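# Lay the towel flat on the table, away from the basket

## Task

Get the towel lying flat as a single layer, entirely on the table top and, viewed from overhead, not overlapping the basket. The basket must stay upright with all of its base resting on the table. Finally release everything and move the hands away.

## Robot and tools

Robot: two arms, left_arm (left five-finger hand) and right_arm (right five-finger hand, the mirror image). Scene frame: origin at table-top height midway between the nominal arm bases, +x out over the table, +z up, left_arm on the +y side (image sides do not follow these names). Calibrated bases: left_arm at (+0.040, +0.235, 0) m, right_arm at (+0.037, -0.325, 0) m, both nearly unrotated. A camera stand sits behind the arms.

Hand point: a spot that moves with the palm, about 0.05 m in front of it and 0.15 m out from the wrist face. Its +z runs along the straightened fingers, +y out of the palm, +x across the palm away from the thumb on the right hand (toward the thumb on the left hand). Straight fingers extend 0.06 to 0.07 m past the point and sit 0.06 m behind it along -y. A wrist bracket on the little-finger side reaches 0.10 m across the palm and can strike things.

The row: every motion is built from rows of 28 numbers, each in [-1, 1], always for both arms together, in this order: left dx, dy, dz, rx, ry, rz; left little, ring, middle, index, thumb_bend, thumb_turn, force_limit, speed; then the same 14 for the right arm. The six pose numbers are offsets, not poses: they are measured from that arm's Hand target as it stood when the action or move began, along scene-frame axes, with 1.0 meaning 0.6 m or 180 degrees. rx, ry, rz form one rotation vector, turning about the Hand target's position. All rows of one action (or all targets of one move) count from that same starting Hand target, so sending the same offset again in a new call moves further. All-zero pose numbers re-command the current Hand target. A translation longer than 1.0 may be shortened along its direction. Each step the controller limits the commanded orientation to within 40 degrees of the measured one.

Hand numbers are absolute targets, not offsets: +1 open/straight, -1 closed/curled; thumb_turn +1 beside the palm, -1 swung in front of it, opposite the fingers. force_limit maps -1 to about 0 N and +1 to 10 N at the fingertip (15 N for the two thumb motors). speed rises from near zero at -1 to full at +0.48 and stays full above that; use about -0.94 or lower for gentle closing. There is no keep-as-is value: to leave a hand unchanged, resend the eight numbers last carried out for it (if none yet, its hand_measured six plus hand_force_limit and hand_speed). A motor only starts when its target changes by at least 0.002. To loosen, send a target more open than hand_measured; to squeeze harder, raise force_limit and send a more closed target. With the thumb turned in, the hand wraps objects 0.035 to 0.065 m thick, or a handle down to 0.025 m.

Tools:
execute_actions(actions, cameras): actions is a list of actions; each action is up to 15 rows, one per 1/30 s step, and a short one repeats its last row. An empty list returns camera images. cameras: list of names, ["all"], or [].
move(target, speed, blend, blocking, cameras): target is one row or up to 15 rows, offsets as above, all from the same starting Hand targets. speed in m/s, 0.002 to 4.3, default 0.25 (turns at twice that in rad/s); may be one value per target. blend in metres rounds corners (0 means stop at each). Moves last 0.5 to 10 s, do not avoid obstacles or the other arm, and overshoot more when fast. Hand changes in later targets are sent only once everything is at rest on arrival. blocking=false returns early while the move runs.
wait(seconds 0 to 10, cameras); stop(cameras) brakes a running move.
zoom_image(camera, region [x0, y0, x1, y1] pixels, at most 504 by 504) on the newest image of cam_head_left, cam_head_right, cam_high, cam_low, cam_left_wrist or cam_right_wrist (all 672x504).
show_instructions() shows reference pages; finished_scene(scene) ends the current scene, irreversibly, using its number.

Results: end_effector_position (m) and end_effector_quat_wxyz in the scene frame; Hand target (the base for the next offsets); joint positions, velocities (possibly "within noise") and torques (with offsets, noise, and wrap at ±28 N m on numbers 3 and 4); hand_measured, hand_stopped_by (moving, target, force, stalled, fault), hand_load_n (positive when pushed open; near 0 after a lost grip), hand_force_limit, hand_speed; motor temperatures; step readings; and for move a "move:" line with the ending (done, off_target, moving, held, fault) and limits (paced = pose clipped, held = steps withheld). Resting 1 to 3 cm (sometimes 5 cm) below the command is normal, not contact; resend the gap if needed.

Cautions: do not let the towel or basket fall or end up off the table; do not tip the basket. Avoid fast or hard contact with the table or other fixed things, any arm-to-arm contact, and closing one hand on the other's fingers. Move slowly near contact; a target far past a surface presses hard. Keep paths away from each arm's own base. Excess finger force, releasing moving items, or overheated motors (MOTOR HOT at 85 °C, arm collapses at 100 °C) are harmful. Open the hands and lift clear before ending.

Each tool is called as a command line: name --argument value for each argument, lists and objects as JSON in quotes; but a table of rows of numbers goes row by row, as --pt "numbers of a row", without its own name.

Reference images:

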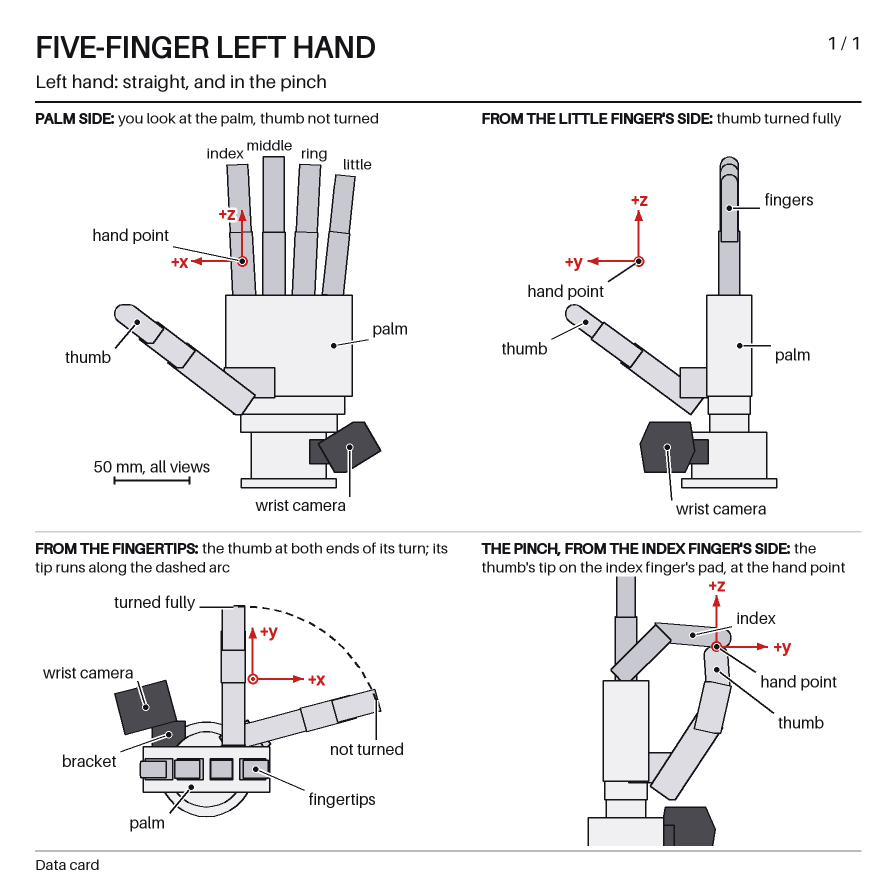

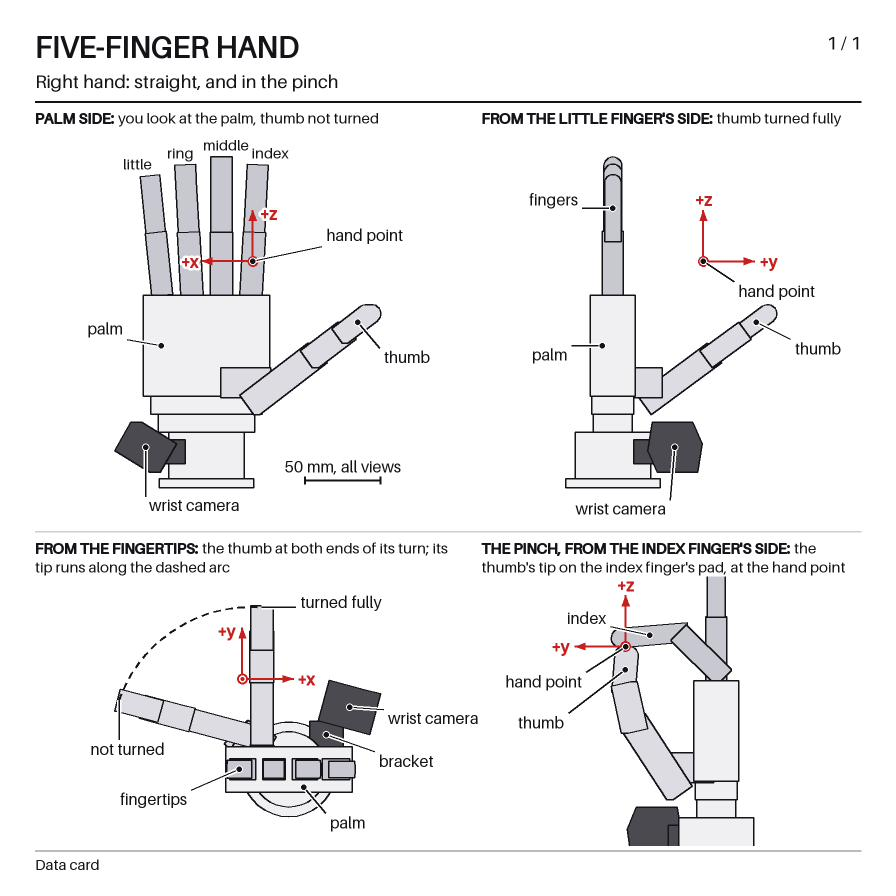

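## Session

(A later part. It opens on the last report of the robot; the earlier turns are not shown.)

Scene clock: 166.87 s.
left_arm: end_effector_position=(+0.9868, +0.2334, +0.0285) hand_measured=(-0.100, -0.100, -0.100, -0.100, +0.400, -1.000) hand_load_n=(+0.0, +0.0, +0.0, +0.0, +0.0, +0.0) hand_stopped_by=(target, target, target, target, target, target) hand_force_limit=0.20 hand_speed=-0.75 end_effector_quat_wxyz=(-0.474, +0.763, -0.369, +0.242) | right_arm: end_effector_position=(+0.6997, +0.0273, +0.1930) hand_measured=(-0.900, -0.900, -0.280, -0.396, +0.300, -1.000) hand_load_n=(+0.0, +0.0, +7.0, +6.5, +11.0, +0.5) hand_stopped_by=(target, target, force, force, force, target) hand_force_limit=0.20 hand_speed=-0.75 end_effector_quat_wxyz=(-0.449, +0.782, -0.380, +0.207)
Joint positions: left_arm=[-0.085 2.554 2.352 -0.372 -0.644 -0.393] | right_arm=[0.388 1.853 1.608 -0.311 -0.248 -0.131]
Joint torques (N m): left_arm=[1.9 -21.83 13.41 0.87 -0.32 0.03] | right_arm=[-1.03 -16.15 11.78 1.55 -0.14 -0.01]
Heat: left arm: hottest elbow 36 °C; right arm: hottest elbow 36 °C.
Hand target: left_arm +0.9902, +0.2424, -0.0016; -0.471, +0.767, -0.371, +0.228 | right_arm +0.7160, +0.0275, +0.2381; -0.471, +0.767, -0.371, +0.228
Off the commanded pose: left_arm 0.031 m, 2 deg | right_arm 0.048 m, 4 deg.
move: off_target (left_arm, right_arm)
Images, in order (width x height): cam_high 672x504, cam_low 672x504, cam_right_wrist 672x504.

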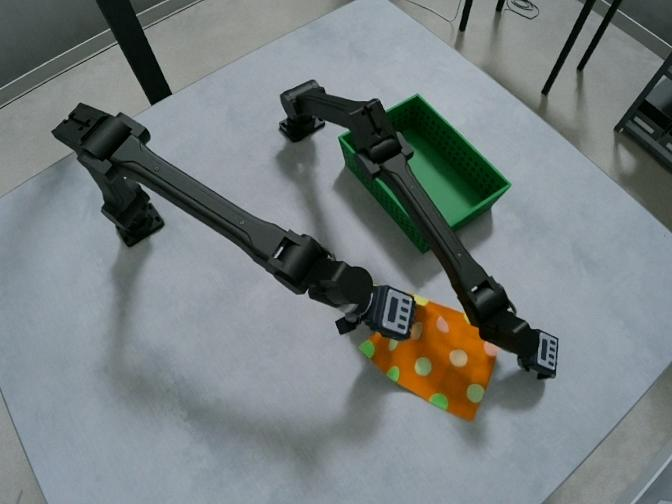

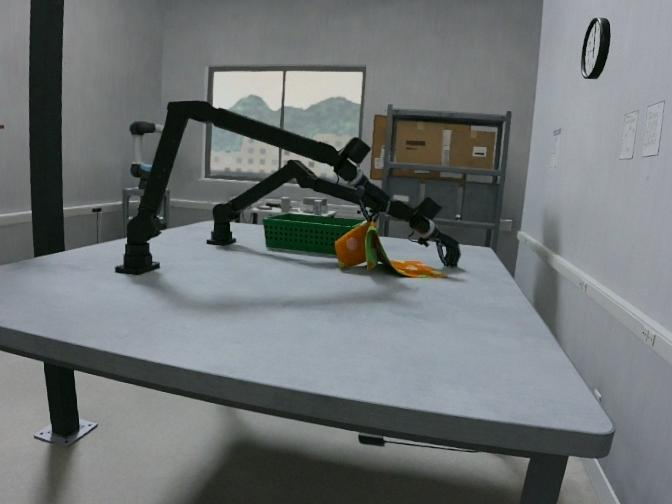

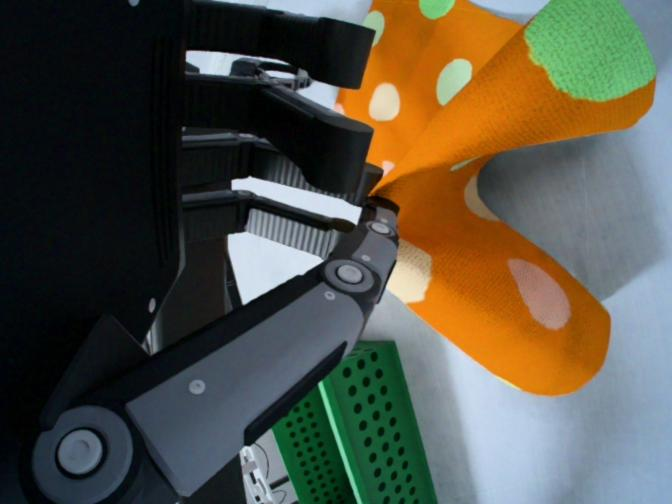

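move --pt "0 0 0.083 0 0 0 -0.1 -0.1 -0.1 -0.1 0.4 -1 0.2 -0.75 0 0 0 0 0 0 -0.9 -0.9 -0.6 -0.6 -0.3 -1 0.2 -0.75" --pt "-0.125 -0.245 0.083 0 0 0 -0.1 -0.1 -0.1 -0.1 0.4 -1 0.2 -0.75 0 0 0 0 0 0 -0.9 -0.9 -0.6 -0.6 -0.3 -1 0.2 -0.75" --speed 0.15 --blend 0.02 --cameras '["cam_high", "cam_low", "cam_left_wrist"]'

zoom_image --camera "cam_high" --region '[330, 260, 560, 430]'

Scene clock: 173.37 s.
left_arm: end_effector_position=(+0.9515, +0.1849, +0.0462) hand_measured=(-0.100, -0.100, -0.100, -0.100, +0.400, -1.000) hand_load_n=(+0.0, +0.0, +0.0, +0.0, +0.0, +0.0) hand_stopped_by=(target, target, target, target, target, target) hand_force_limit=0.20 hand_speed=-0.75 end_effector_quat_wxyz=(-0.474, +0.768, -0.373, +0.214) | right_arm: end_effector_position=(+0.6997, +0.0273, +0.1930) hand_measured=(-0.900, -0.900, -0.280, -0.396, +0.300, -1.000) hand_load_n=(+0.0, +0.0, +7.0, +6.5, +11.0, +0.5) hand_stopped_by=(target, target, force, force, force, target) hand_force_limit=0.20 hand_speed=-0.75 end_effector_quat_wxyz=(-0.449, +0.782, -0.380, +0.207)
Joint positions: left_arm=[-0.156 2.461 2.248 -0.449 -0.728 -0.452] | right_arm=[0.388 1.853 1.608 -0.311 -0.248 -0.131]
Joint torques (N m): left_arm=[1.32 -24.64 11.33 1.22 -0.24 0.05] | right_arm=[-1.03 -15.85 11.84 1.52 -0.14 -0.02]
Heat: left arm: hottest elbow 36 °C; right arm: hottest elbow 36 °C.
Hand target: left_arm +0.9539, +0.1870, +0.0450; -0.474, +0.768, -0.373, +0.215 (not the last commanded pose) | right_arm +0.7160, +0.0275, +0.2381; -0.471, +0.767, -0.371, +0.228
Off the commanded pose: left_arm 0.097 m, 2 deg | right_arm 0.048 m, 4 deg.
move: held (left_arm; a check stopped the path), off_target (right_arm); path passed 1 of 2 targets; limits=held
pose unreachable (left arm): on one or more control steps of this call, first in action 0 (counted from 0), this arm could not follow its commanded pose, so it was not sent that pose on those steps. It may still have moved: this result reports where it is.
cause: moving toward the commanded pose would bring a part of the arm too close to another arm (a part of this arm just beyond joint 3 (elbow) and a part of the right arm just beyond its joint 6 (wrist roll), along the way the arms are being sent, or toward where that arm still pushes).
Images, in order (width x height): cam_high 672x504, cam_low 672x504, cam_left_wrist 672x504.

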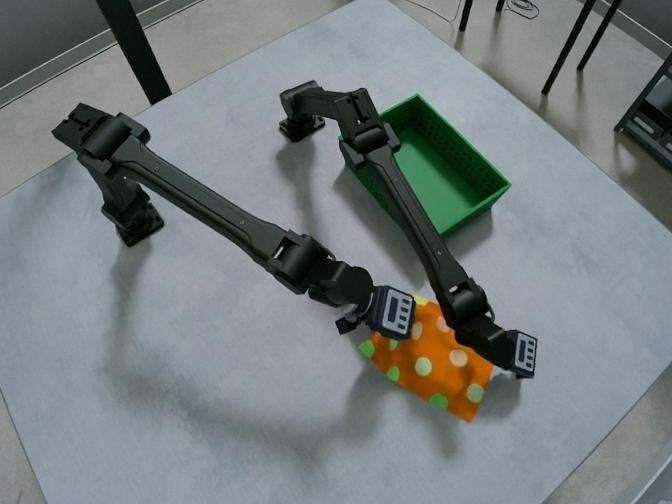

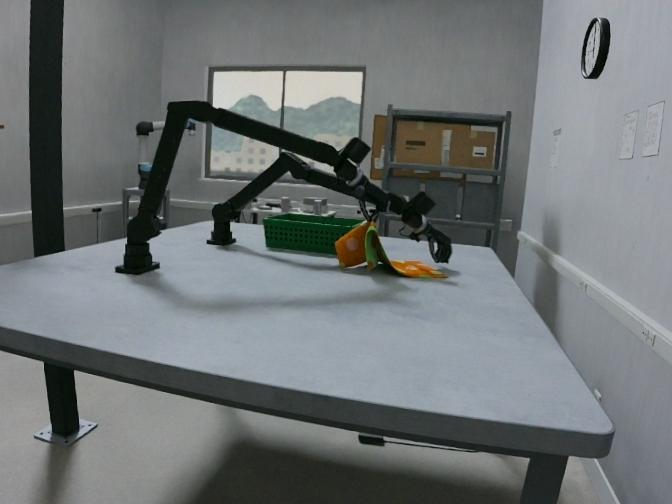

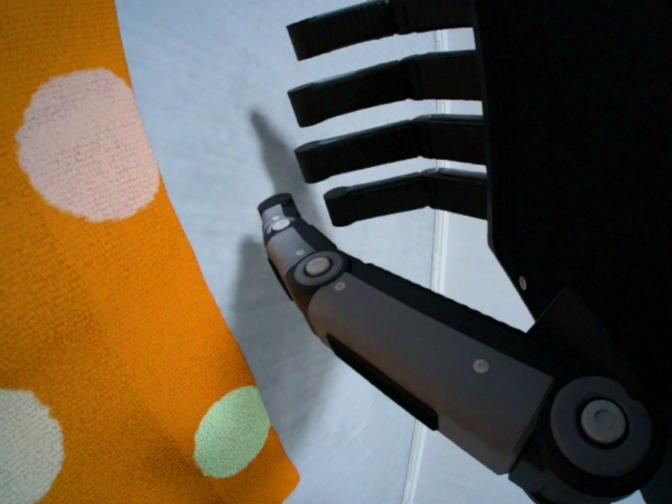

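Scaled by 2.191 from the camera's 672x504 image, which has a finer 960x720 frame.

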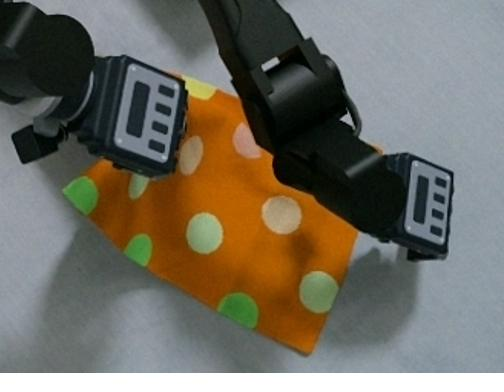

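move --pt "0 0 0 0 0 0 -0.1 -0.1 -0.1 -0.1 0.4 -1 0.2 -0.75 -0.144 -0.083 0 0 0 0 -0.9 -0.9 -0.6 -0.6 -0.3 -1 0.2 -0.75" --pt "0 0 0 0 0 0 -0.1 -0.1 -0.1 -0.1 0.4 -1 0.2 -0.75 -0.144 -0.083 -0.12 0 0 0 -0.9 -0.9 -0.6 -0.6 -0.3 -1 0.2 -0.75" --speed 0.12 --cameras '["cam_high", "cam_low", "cam_right_wrist"]'

zoom_image --camera "cam_low" --region '[300, 180, 500, 300]'

Scene clock: 177.70 s.
left_arm: end_effector_position=(+0.9515, +0.1849, +0.0462) hand_measured=(-0.100, -0.100, -0.100, -0.100, +0.400, -1.000) hand_load_n=(+0.0, +0.0, +0.0, +0.0, +0.0, +0.0) hand_stopped_by=(target, target, target, target, target, target) hand_force_limit=0.20 hand_speed=-0.75 end_effector_quat_wxyz=(-0.474, +0.768, -0.373, +0.214) | right_arm: end_effector_position=(+0.6220, -0.0196, +0.1630) hand_measured=(-0.900, -0.900, -0.280, -0.396, +0.300, -1.000) hand_load_n=(+0.0, +0.0, +7.0, +6.5, +11.0, +0.5) hand_stopped_by=(target, target, force, force, force, target) hand_force_limit=0.20 hand_speed=-0.75 end_effector_quat_wxyz=(-0.466, +0.770, -0.375, +0.220)
Joint positions: left_arm=[-0.156 2.461 2.248 -0.449 -0.728 -0.452] | right_arm=[0.362 1.644 1.211 -0.075 -0.271 -0.135]
Joint torques (N m): left_arm=[1.32 -24.18 11.02 1.2 -0.21 0.06] | right_arm=[-0.97 -10.87 7.76 2.47 -0.13 -0.1]
Heat: left arm: hottest elbow 36 °C; right arm: hottest elbow 36 °C.
Hand target: left_arm +0.9539, +0.1870, +0.0450; -0.474, +0.768, -0.373, +0.215 | right_arm +0.6297, -0.0224, +0.1661; -0.471, +0.767, -0.371, +0.228
Off the commanded pose: left_arm 0.003 m, 0 deg | right_arm 0.009 m, 1 deg.
move: done
Images, in order (width x height): cam_high 672x504, cam_low 672x504, cam_right_wrist 672x504.

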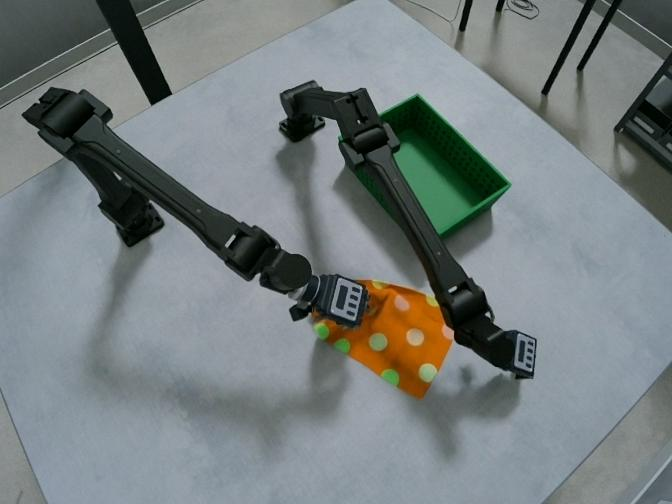

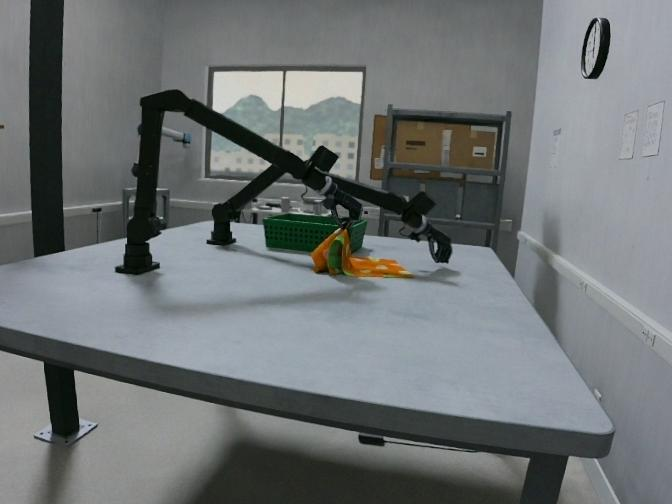

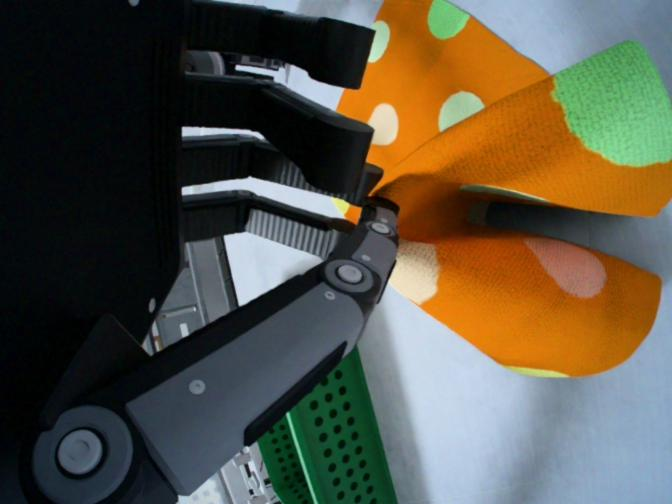

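Scaled by 2.520 from the camera's 672x504 image, which has a finer 960x720 frame.

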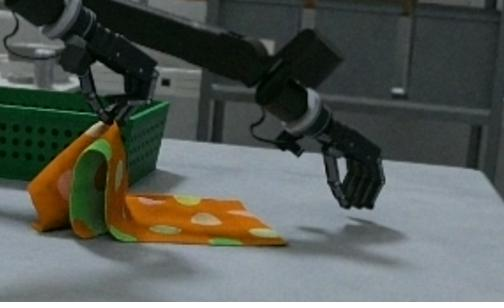

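move --pt "0 0.06 0.03 0 0 0 -0.1 -0.1 -0.1 -0.1 0.4 -1 0.2 -0.75 0.08 0.046 -0.11 0 0 0 -0.9 -0.9 -0.6 -0.6 -0.3 -1 0.2 -0.75" --pt "0 0.06 0.03 0 0 0 -0.1 -0.1 -0.1 -0.1 0.4 -1 0.2 -0.75 0.173 0.1 -0.2 0 0 0 -0.9 -0.9 -0.6 -0.6 -0.3 -1 0.2 -0.75" --speed 0.12 --blend 0.02 --cameras '["cam_high", "cam_low", "cam_right_wrist"]'

zoom_image --camera "cam_low" --region '[300, 180, 500, 300]'

zoom_image --camera "cam_high" --region '[280, 260, 510, 430]'

Scene clock: 181.37 s.
left_arm: end_effector_position=(+0.9537, +0.2193, +0.0605) hand_measured=(-0.100, -0.100, -0.100, -0.100, +0.400, -1.000) hand_load_n=(+0.0, +0.0, +0.0, +0.0, +0.0, +0.0) hand_stopped_by=(target, target, target, target, target, target) hand_force_limit=0.20 hand_speed=-0.75 end_effector_quat_wxyz=(-0.473, +0.770, -0.373, +0.213) | right_arm: end_effector_position=(+0.7187, +0.0271, +0.0379) hand_measured=(-0.900, -0.900, -0.280, -0.396, +0.300, -1.000) hand_load_n=(+0.0, +0.0, +7.5, +6.5, +10.5, +0.5) hand_stopped_by=(target, target, force, force, force, target) hand_force_limit=0.20 hand_speed=-0.75 end_effector_quat_wxyz=(-0.461, +0.773, -0.376, +0.220)
Joint positions: left_arm=[-0.112 2.44 2.245 -0.449 -0.693 -0.42] | right_arm=[0.378 2.05 1.453 0.082 -0.252 -0.135]
Joint torques (N m): left_arm=[1.67 -24.94 9.61 1.59 -0.15 0.12] | right_arm=[0.15 -13.86 9.96 2.09 0.11 0.06]
Heat: left arm: hottest elbow 36 °C; right arm: hottest elbow 37 °C.
Hand target: left_arm +0.9539, +0.2230, +0.0631; -0.474, +0.768, -0.373, +0.215 | right_arm +0.7335, +0.0376, +0.0459; -0.471, +0.767, -0.371, +0.228
Off the commanded pose: left_arm 0.004 m, 0 deg | right_arm 0.020 m, 2 deg.
move: off_target (right_arm)
Images, in order (width x height): cam_high 672x504, cam_low 672x504, cam_right_wrist 672x504.

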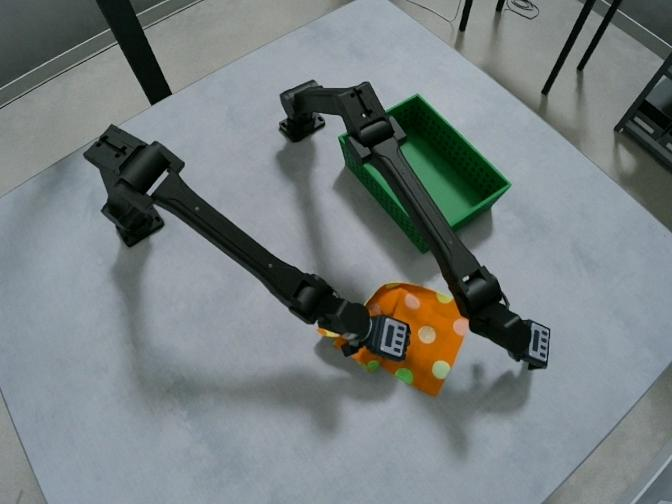

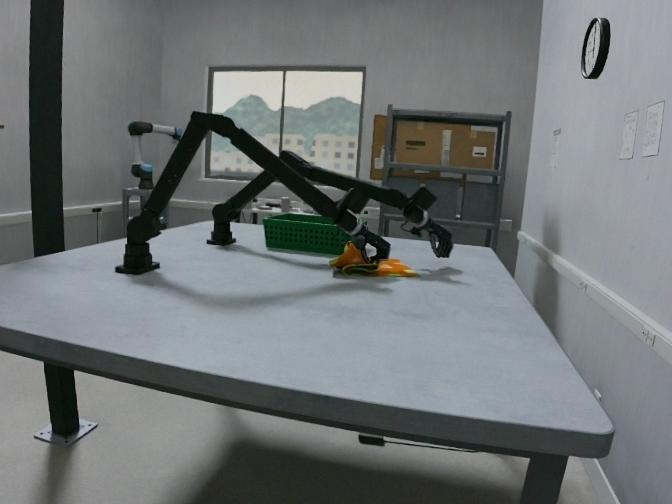

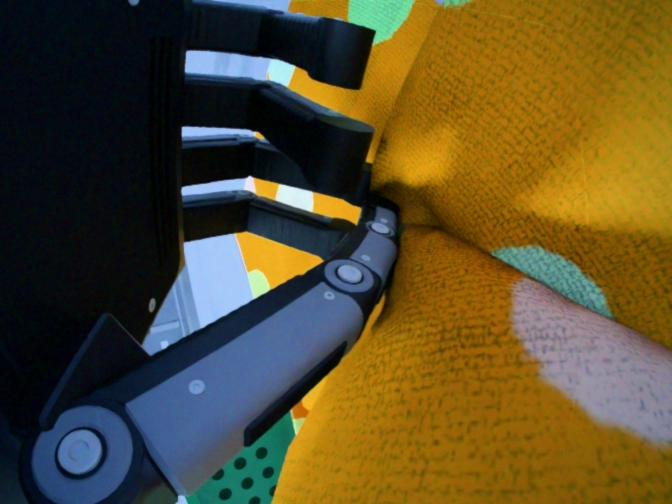

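Scaled by 2.520 from the camera's 672x504 image, which has a finer 960x720 frame.

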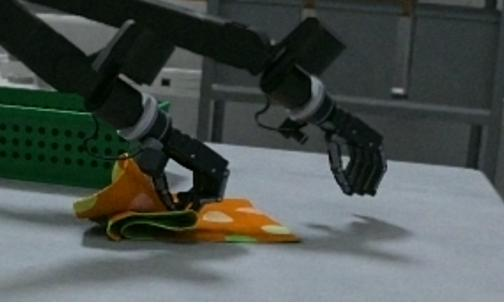

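Scaled by 2.191 from the camera's 672x504 image, which has a finer 960x720 frame.

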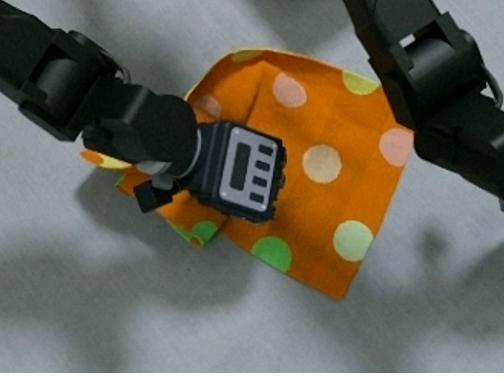

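move --pt "-0.14 -0.005 0.145 0 0 -0.545 -0.1 -0.1 -0.1 -0.1 0.4 -1 0.2 -0.75 0 0 0 0 0 0 -0.9 -0.9 -0.6 -0.6 -0.3 -1 0.2 -0.75" --pt "-0.27 -0.228 0.045 0 0 -0.545 -0.1 -0.1 -0.1 -0.1 0.4 -1 0.2 -0.75 0 0 0 0 0 0 -0.9 -0.9 -0.6 -0.6 -0.3 -1 0.2 -0.75" --speed 0.4 --blend 0.03 --cameras '["cam_high", "cam_low", "cam_left_wrist","cam_head_left"]'

zoom_image --camera "cam_high" --region '[280, 260, 510, 430]'

Scene clock: 191.30 s.
left_arm: end_effector_position=(+0.7910, +0.0837, +0.0912) hand_measured=(-0.100, -0.100, -0.100, -0.100, +0.400, -1.000) hand_load_n=(+0.0, +0.0, +0.0, +0.0, +0.0, +0.0) hand_stopped_by=(target, target, target, target, target, target) hand_force_limit=0.20 hand_speed=-0.75 end_effector_quat_wxyz=(+0.146, -0.217, +0.826, -0.499) | right_arm: end_effector_position=(+0.7187, +0.0271, +0.0379) hand_measured=(-0.900, -0.900, -0.280, -0.396, +0.300, -1.000) hand_load_n=(+0.0, +0.0, +7.5, +6.5, +11.0, +0.5) hand_stopped_by=(target, target, force, force, force, target) hand_force_limit=0.20 hand_speed=-0.75 end_effector_quat_wxyz=(-0.461, +0.773, -0.376, +0.220)
Joint positions: left_arm=[-0.021 2.152 1.824 -0.445 0.852 0.662] | right_arm=[0.378 2.05 1.453 0.082 -0.252 -0.135]
Joint torques (N m): left_arm=[2.2 -21.54 9.31 1.58 0.23 -0.09] | right_arm=[0.15 -13.86 9.88 2.09 0.11 0.05]
Heat: left arm: hottest elbow 36 °C; right arm: hottest elbow 39 °C.
Hand target: left_arm +0.7918, +0.0862, +0.0898; +0.148, -0.221, +0.825, -0.499 | right_arm +0.7334, +0.0376, +0.0459; -0.471, +0.767, -0.371, +0.228
Off the commanded pose: left_arm 0.003 m, 1 deg | right_arm 0.020 m, 2 deg.
move: off_target (right_arm)
Images, in order (width x height): cam_head_left 672x504, cam_high 672x504, cam_low 672x504, cam_left_wrist 672x504.

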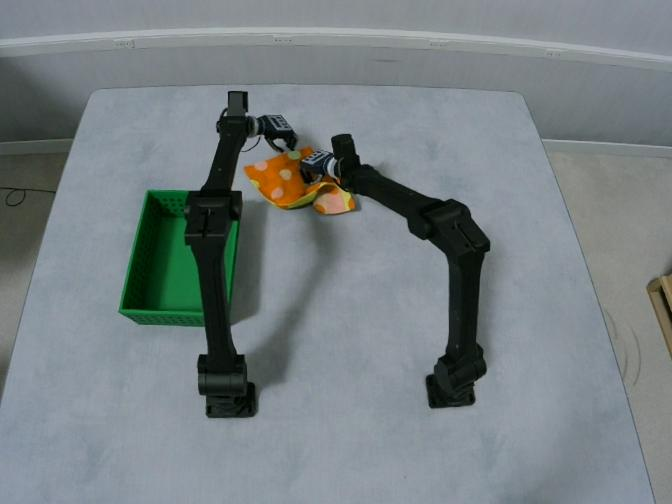

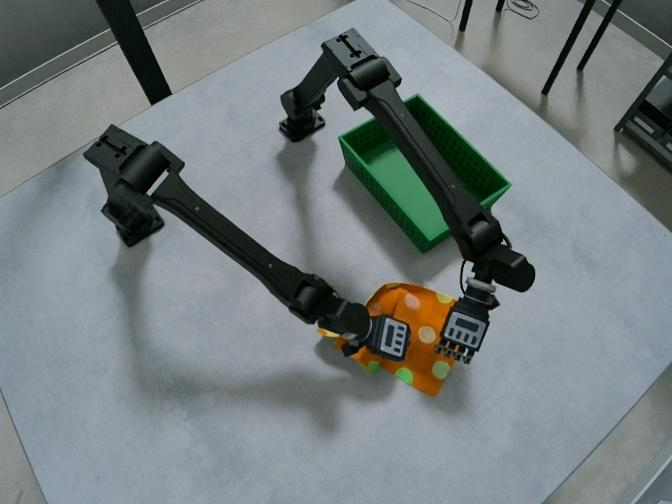

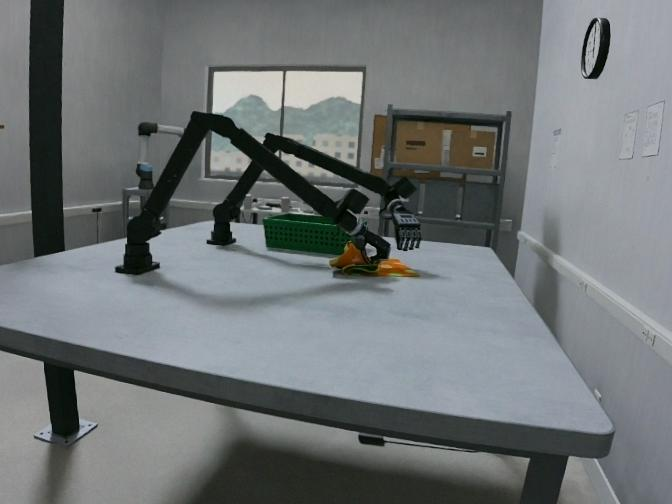

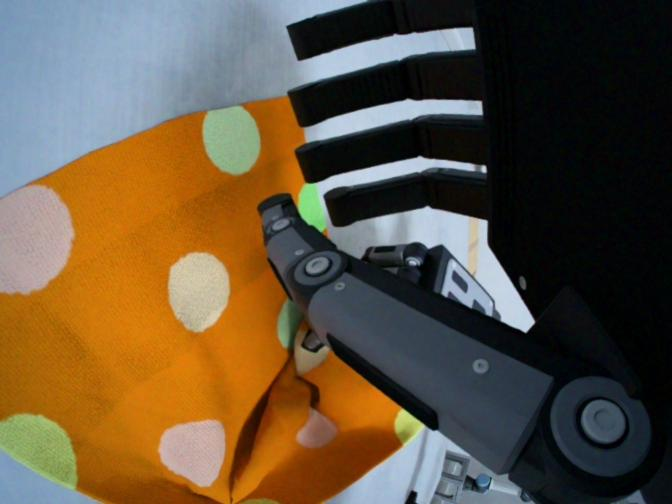

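Scaled by 2.191 from the camera's 672x504 image, which has a finer 960x720 frame.

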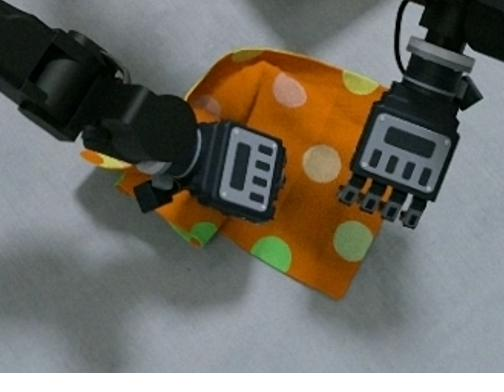

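move --pt "-0.023 -0.01 -0.1 0 0 0 -0.1 -0.1 -0.1 -0.1 0.4 -1 0.2 -0.75 0 0 0 0 0 0 -0.9 -0.9 -0.6 -0.6 -0.3 -1 0.2 -0.75" --pt "-0.023 -0.01 -0.15 0 0 0 -0.1 -0.1 -0.1 -0.1 0.4 -1 0.2 -0.75 0 0 0 0 0 0 -0.9 -0.9 -0.6 -0.6 -0.3 -1 0.2 -0.75" --speed '[0.15, 0.05]' --blend 0.01 --cameras '["cam_high", "cam_low", "cam_left_wrist"]'

zoom_image --camera "cam_low" --region '[300, 180, 500, 300]'

Scene clock: 193.70 s.
left_arm: end_effector_position=(+0.7812, +0.0843, +0.0241) hand_measured=(-0.100, -0.100, -0.100, -0.100, +0.400, -1.000) hand_load_n=(+0.0, +0.0, +0.0, +0.0, +0.5, +0.5) hand_stopped_by=(target, target, target, target, target, target) hand_force_limit=0.20 hand_speed=-0.75 end_effector_quat_wxyz=(+0.161, -0.213, +0.823, -0.502) | right_arm: end_effector_position=(+0.7187, +0.0271, +0.0379) hand_measured=(-0.900, -0.900, -0.280, -0.396, +0.300, -1.000) hand_load_n=(+0.0, +0.0, +7.5, +6.5, +11.0, +0.0) hand_stopped_by=(target, target, force, force, force, target) hand_force_limit=0.20 hand_speed=-0.75 end_effector_quat_wxyz=(-0.461, +0.773, -0.376, +0.220)
Joint positions: left_arm=[-0.021 2.188 1.684 -0.231 0.846 0.652] | right_arm=[0.378 2.05 1.453 0.082 -0.252 -0.135]
Joint torques (N m): left_arm=[0.67 -17.96 8.79 1.46 0.19 -0.04] | right_arm=[0.15 -13.8 9.89 2.1 0.11 0.06]
Heat: left arm: hottest shoulder 35 °C; right arm: hottest elbow 39 °C.
Hand target: left_arm +0.7781, +0.0802, -0.0001; +0.148, -0.221, +0.825, -0.499 | right_arm +0.7334, +0.0376, +0.0459; -0.471, +0.767, -0.371, +0.228
Off the commanded pose: left_arm 0.025 m, 2 deg | right_arm 0.020 m, 2 deg.
move: off_target (left_arm, right_arm)
Images, in order (width x height): cam_high 672x504, cam_low 672x504, cam_left_wrist 672x504.

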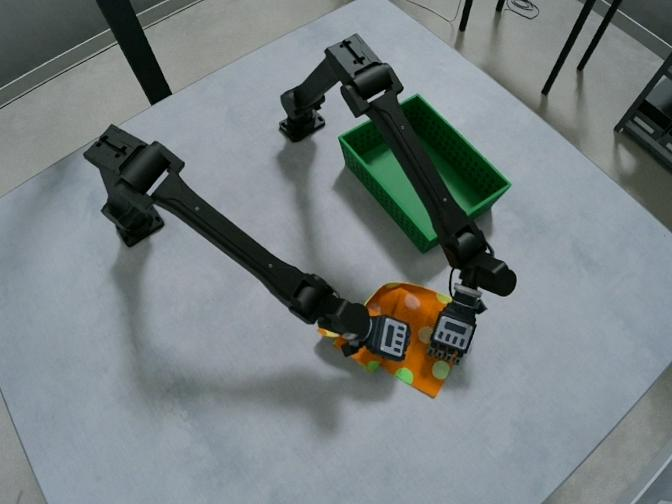

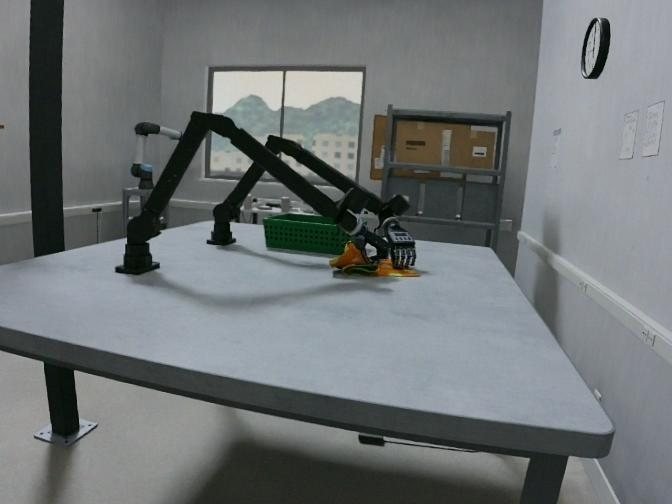

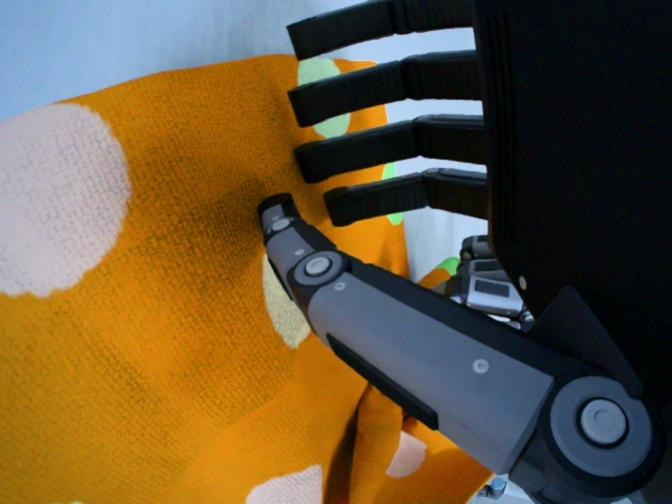

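Scaled by 2.520 from the camera's 672x504 image, which has a finer 960x720 frame.

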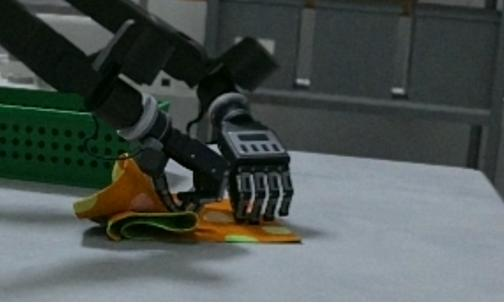

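move --target '[0.22,0.10,-0.006,0,0,0, -0.1, -0.1, -0.1, -0.1, 0.4, -1, 0.2, -0.75, 0,0,0,0,0,0, -0.9, -0.9, -0.6, -0.6, -0.3, -1, 0.2, -0.75]' --speed 0.1 --cameras '["cam_high", "cam_low", "cam_head_left","cam_right_wrist"]'

zoom_image --camera "cam_low" --region '[300, 180, 500, 300]'

zoom_image --camera "cam_high" --region '[280, 260, 510, 430]'

Scene clock: 196.93 s.
left_arm: end_effector_position=(+0.9017, +0.1218, +0.0267) hand_measured=(-0.100, -0.100, -0.100, -0.100, +0.400, -1.000) hand_load_n=(+0.0, +0.0, -1.0, +0.0, +0.0, +0.0) hand_stopped_by=(target, target, target, target, target, target) hand_force_limit=0.20 hand_speed=-0.75 end_effector_quat_wxyz=(+0.147, -0.216, +0.821, -0.507) | right_arm: end_effector_position=(+0.7216, +0.0279, +0.0413) hand_measured=(-0.900, -0.900, -0.280, -0.396, +0.300, -1.000) hand_load_n=(+0.0, +0.0, +7.5, +6.5, +11.0, +1.0) hand_stopped_by=(target, target, force, force, force, target) hand_force_limit=0.20 hand_speed=-0.75 end_effector_quat_wxyz=(-0.463, +0.772, -0.375, +0.223)
Joint positions: left_arm=[0.031 2.596 2.468 -0.669 0.903 0.7] | right_arm=[0.378 2.051 1.46 0.083 -0.25 -0.135]
Joint torques (N m): left_arm=[2.96 -21.13 13.56 0.68 0.1 0.17] | right_arm=[0.15 -13.86 9.51 2.03 0.03 0.06]
Motor temperatures (°C): left_arm=[26 34 35 26 24 24] | right_arm=[23 32 40 22 27 25]
Heat: left arm: hottest elbow 35 °C; right arm: hottest elbow 40 °C.
Hand target: left_arm +0.9101, +0.1402, -0.0036; +0.148, -0.221, +0.825, -0.499 | right_arm +0.7334, +0.0377, +0.0460; -0.471, +0.767, -0.371, +0.228
Off the commanded pose: left_arm 0.036 m, 1 deg | right_arm 0.016 m, 1 deg.
move: off_target (left_arm, right_arm)
Images, in order (width x height): cam_head_left 672x504, cam_high 672x504, cam_low 672x504, cam_right_wrist 672x504.

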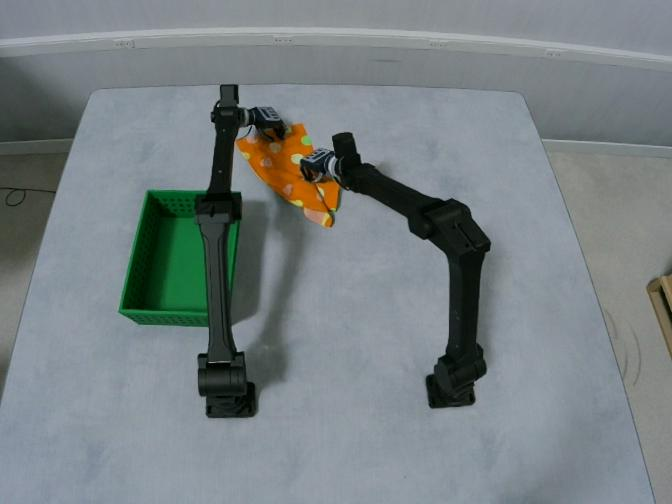

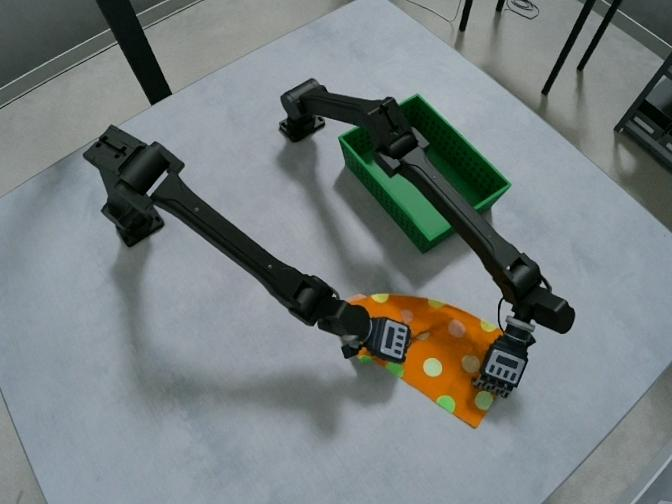

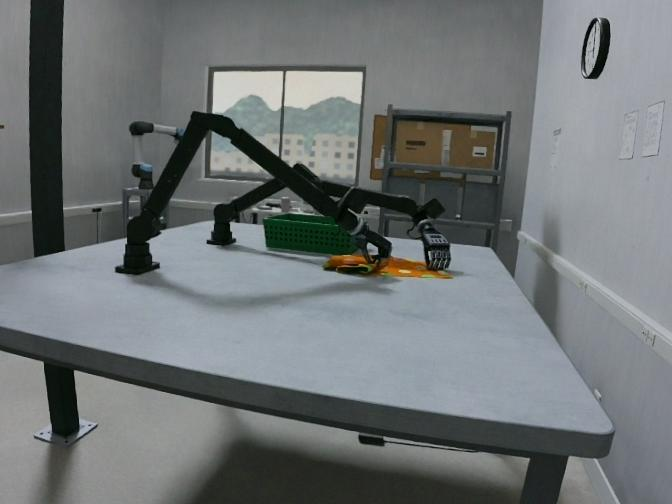

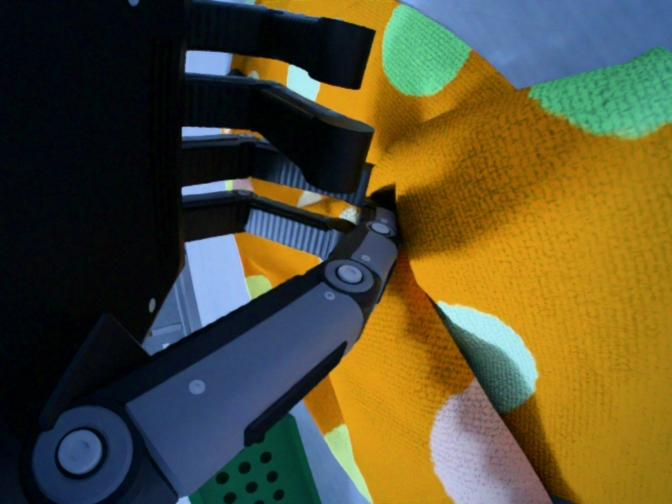

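Scaled by 2.520 from the camera's 672x504 image, which has a finer 960x720 frame.

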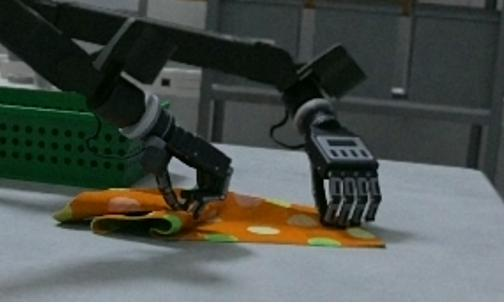

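Scaled by 2.191 from the camera's 672x504 image, which has a finer 960x720 frame.

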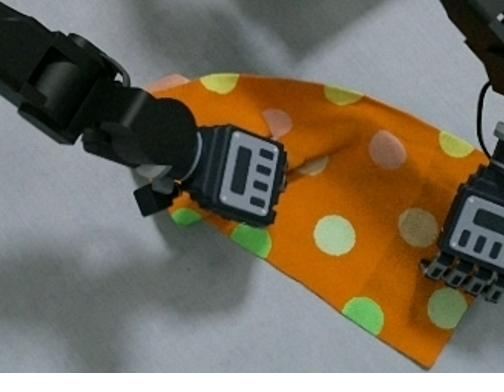

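zoom_image --camera "cam_head_left" --region '[220, 80, 370, 240]'

zoom_image --camera "cam_low" --region '[300, 230, 470, 290]'

Scaled by 3.150 from the camera's 672x504 image, which has a finer 960x720 frame.

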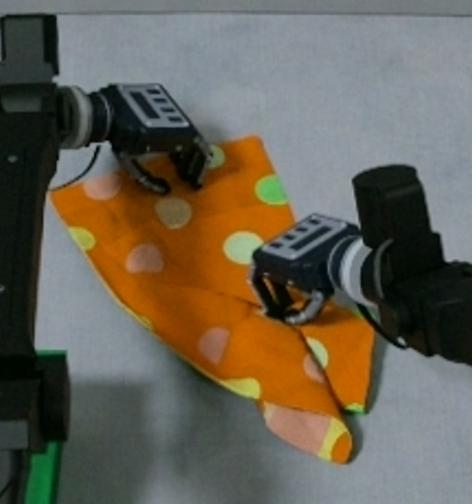

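Scaled by 2.965 from the camera's 672x504 image, which has a finer 960x720 frame.

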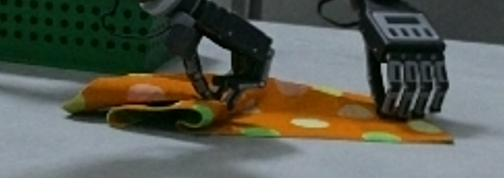

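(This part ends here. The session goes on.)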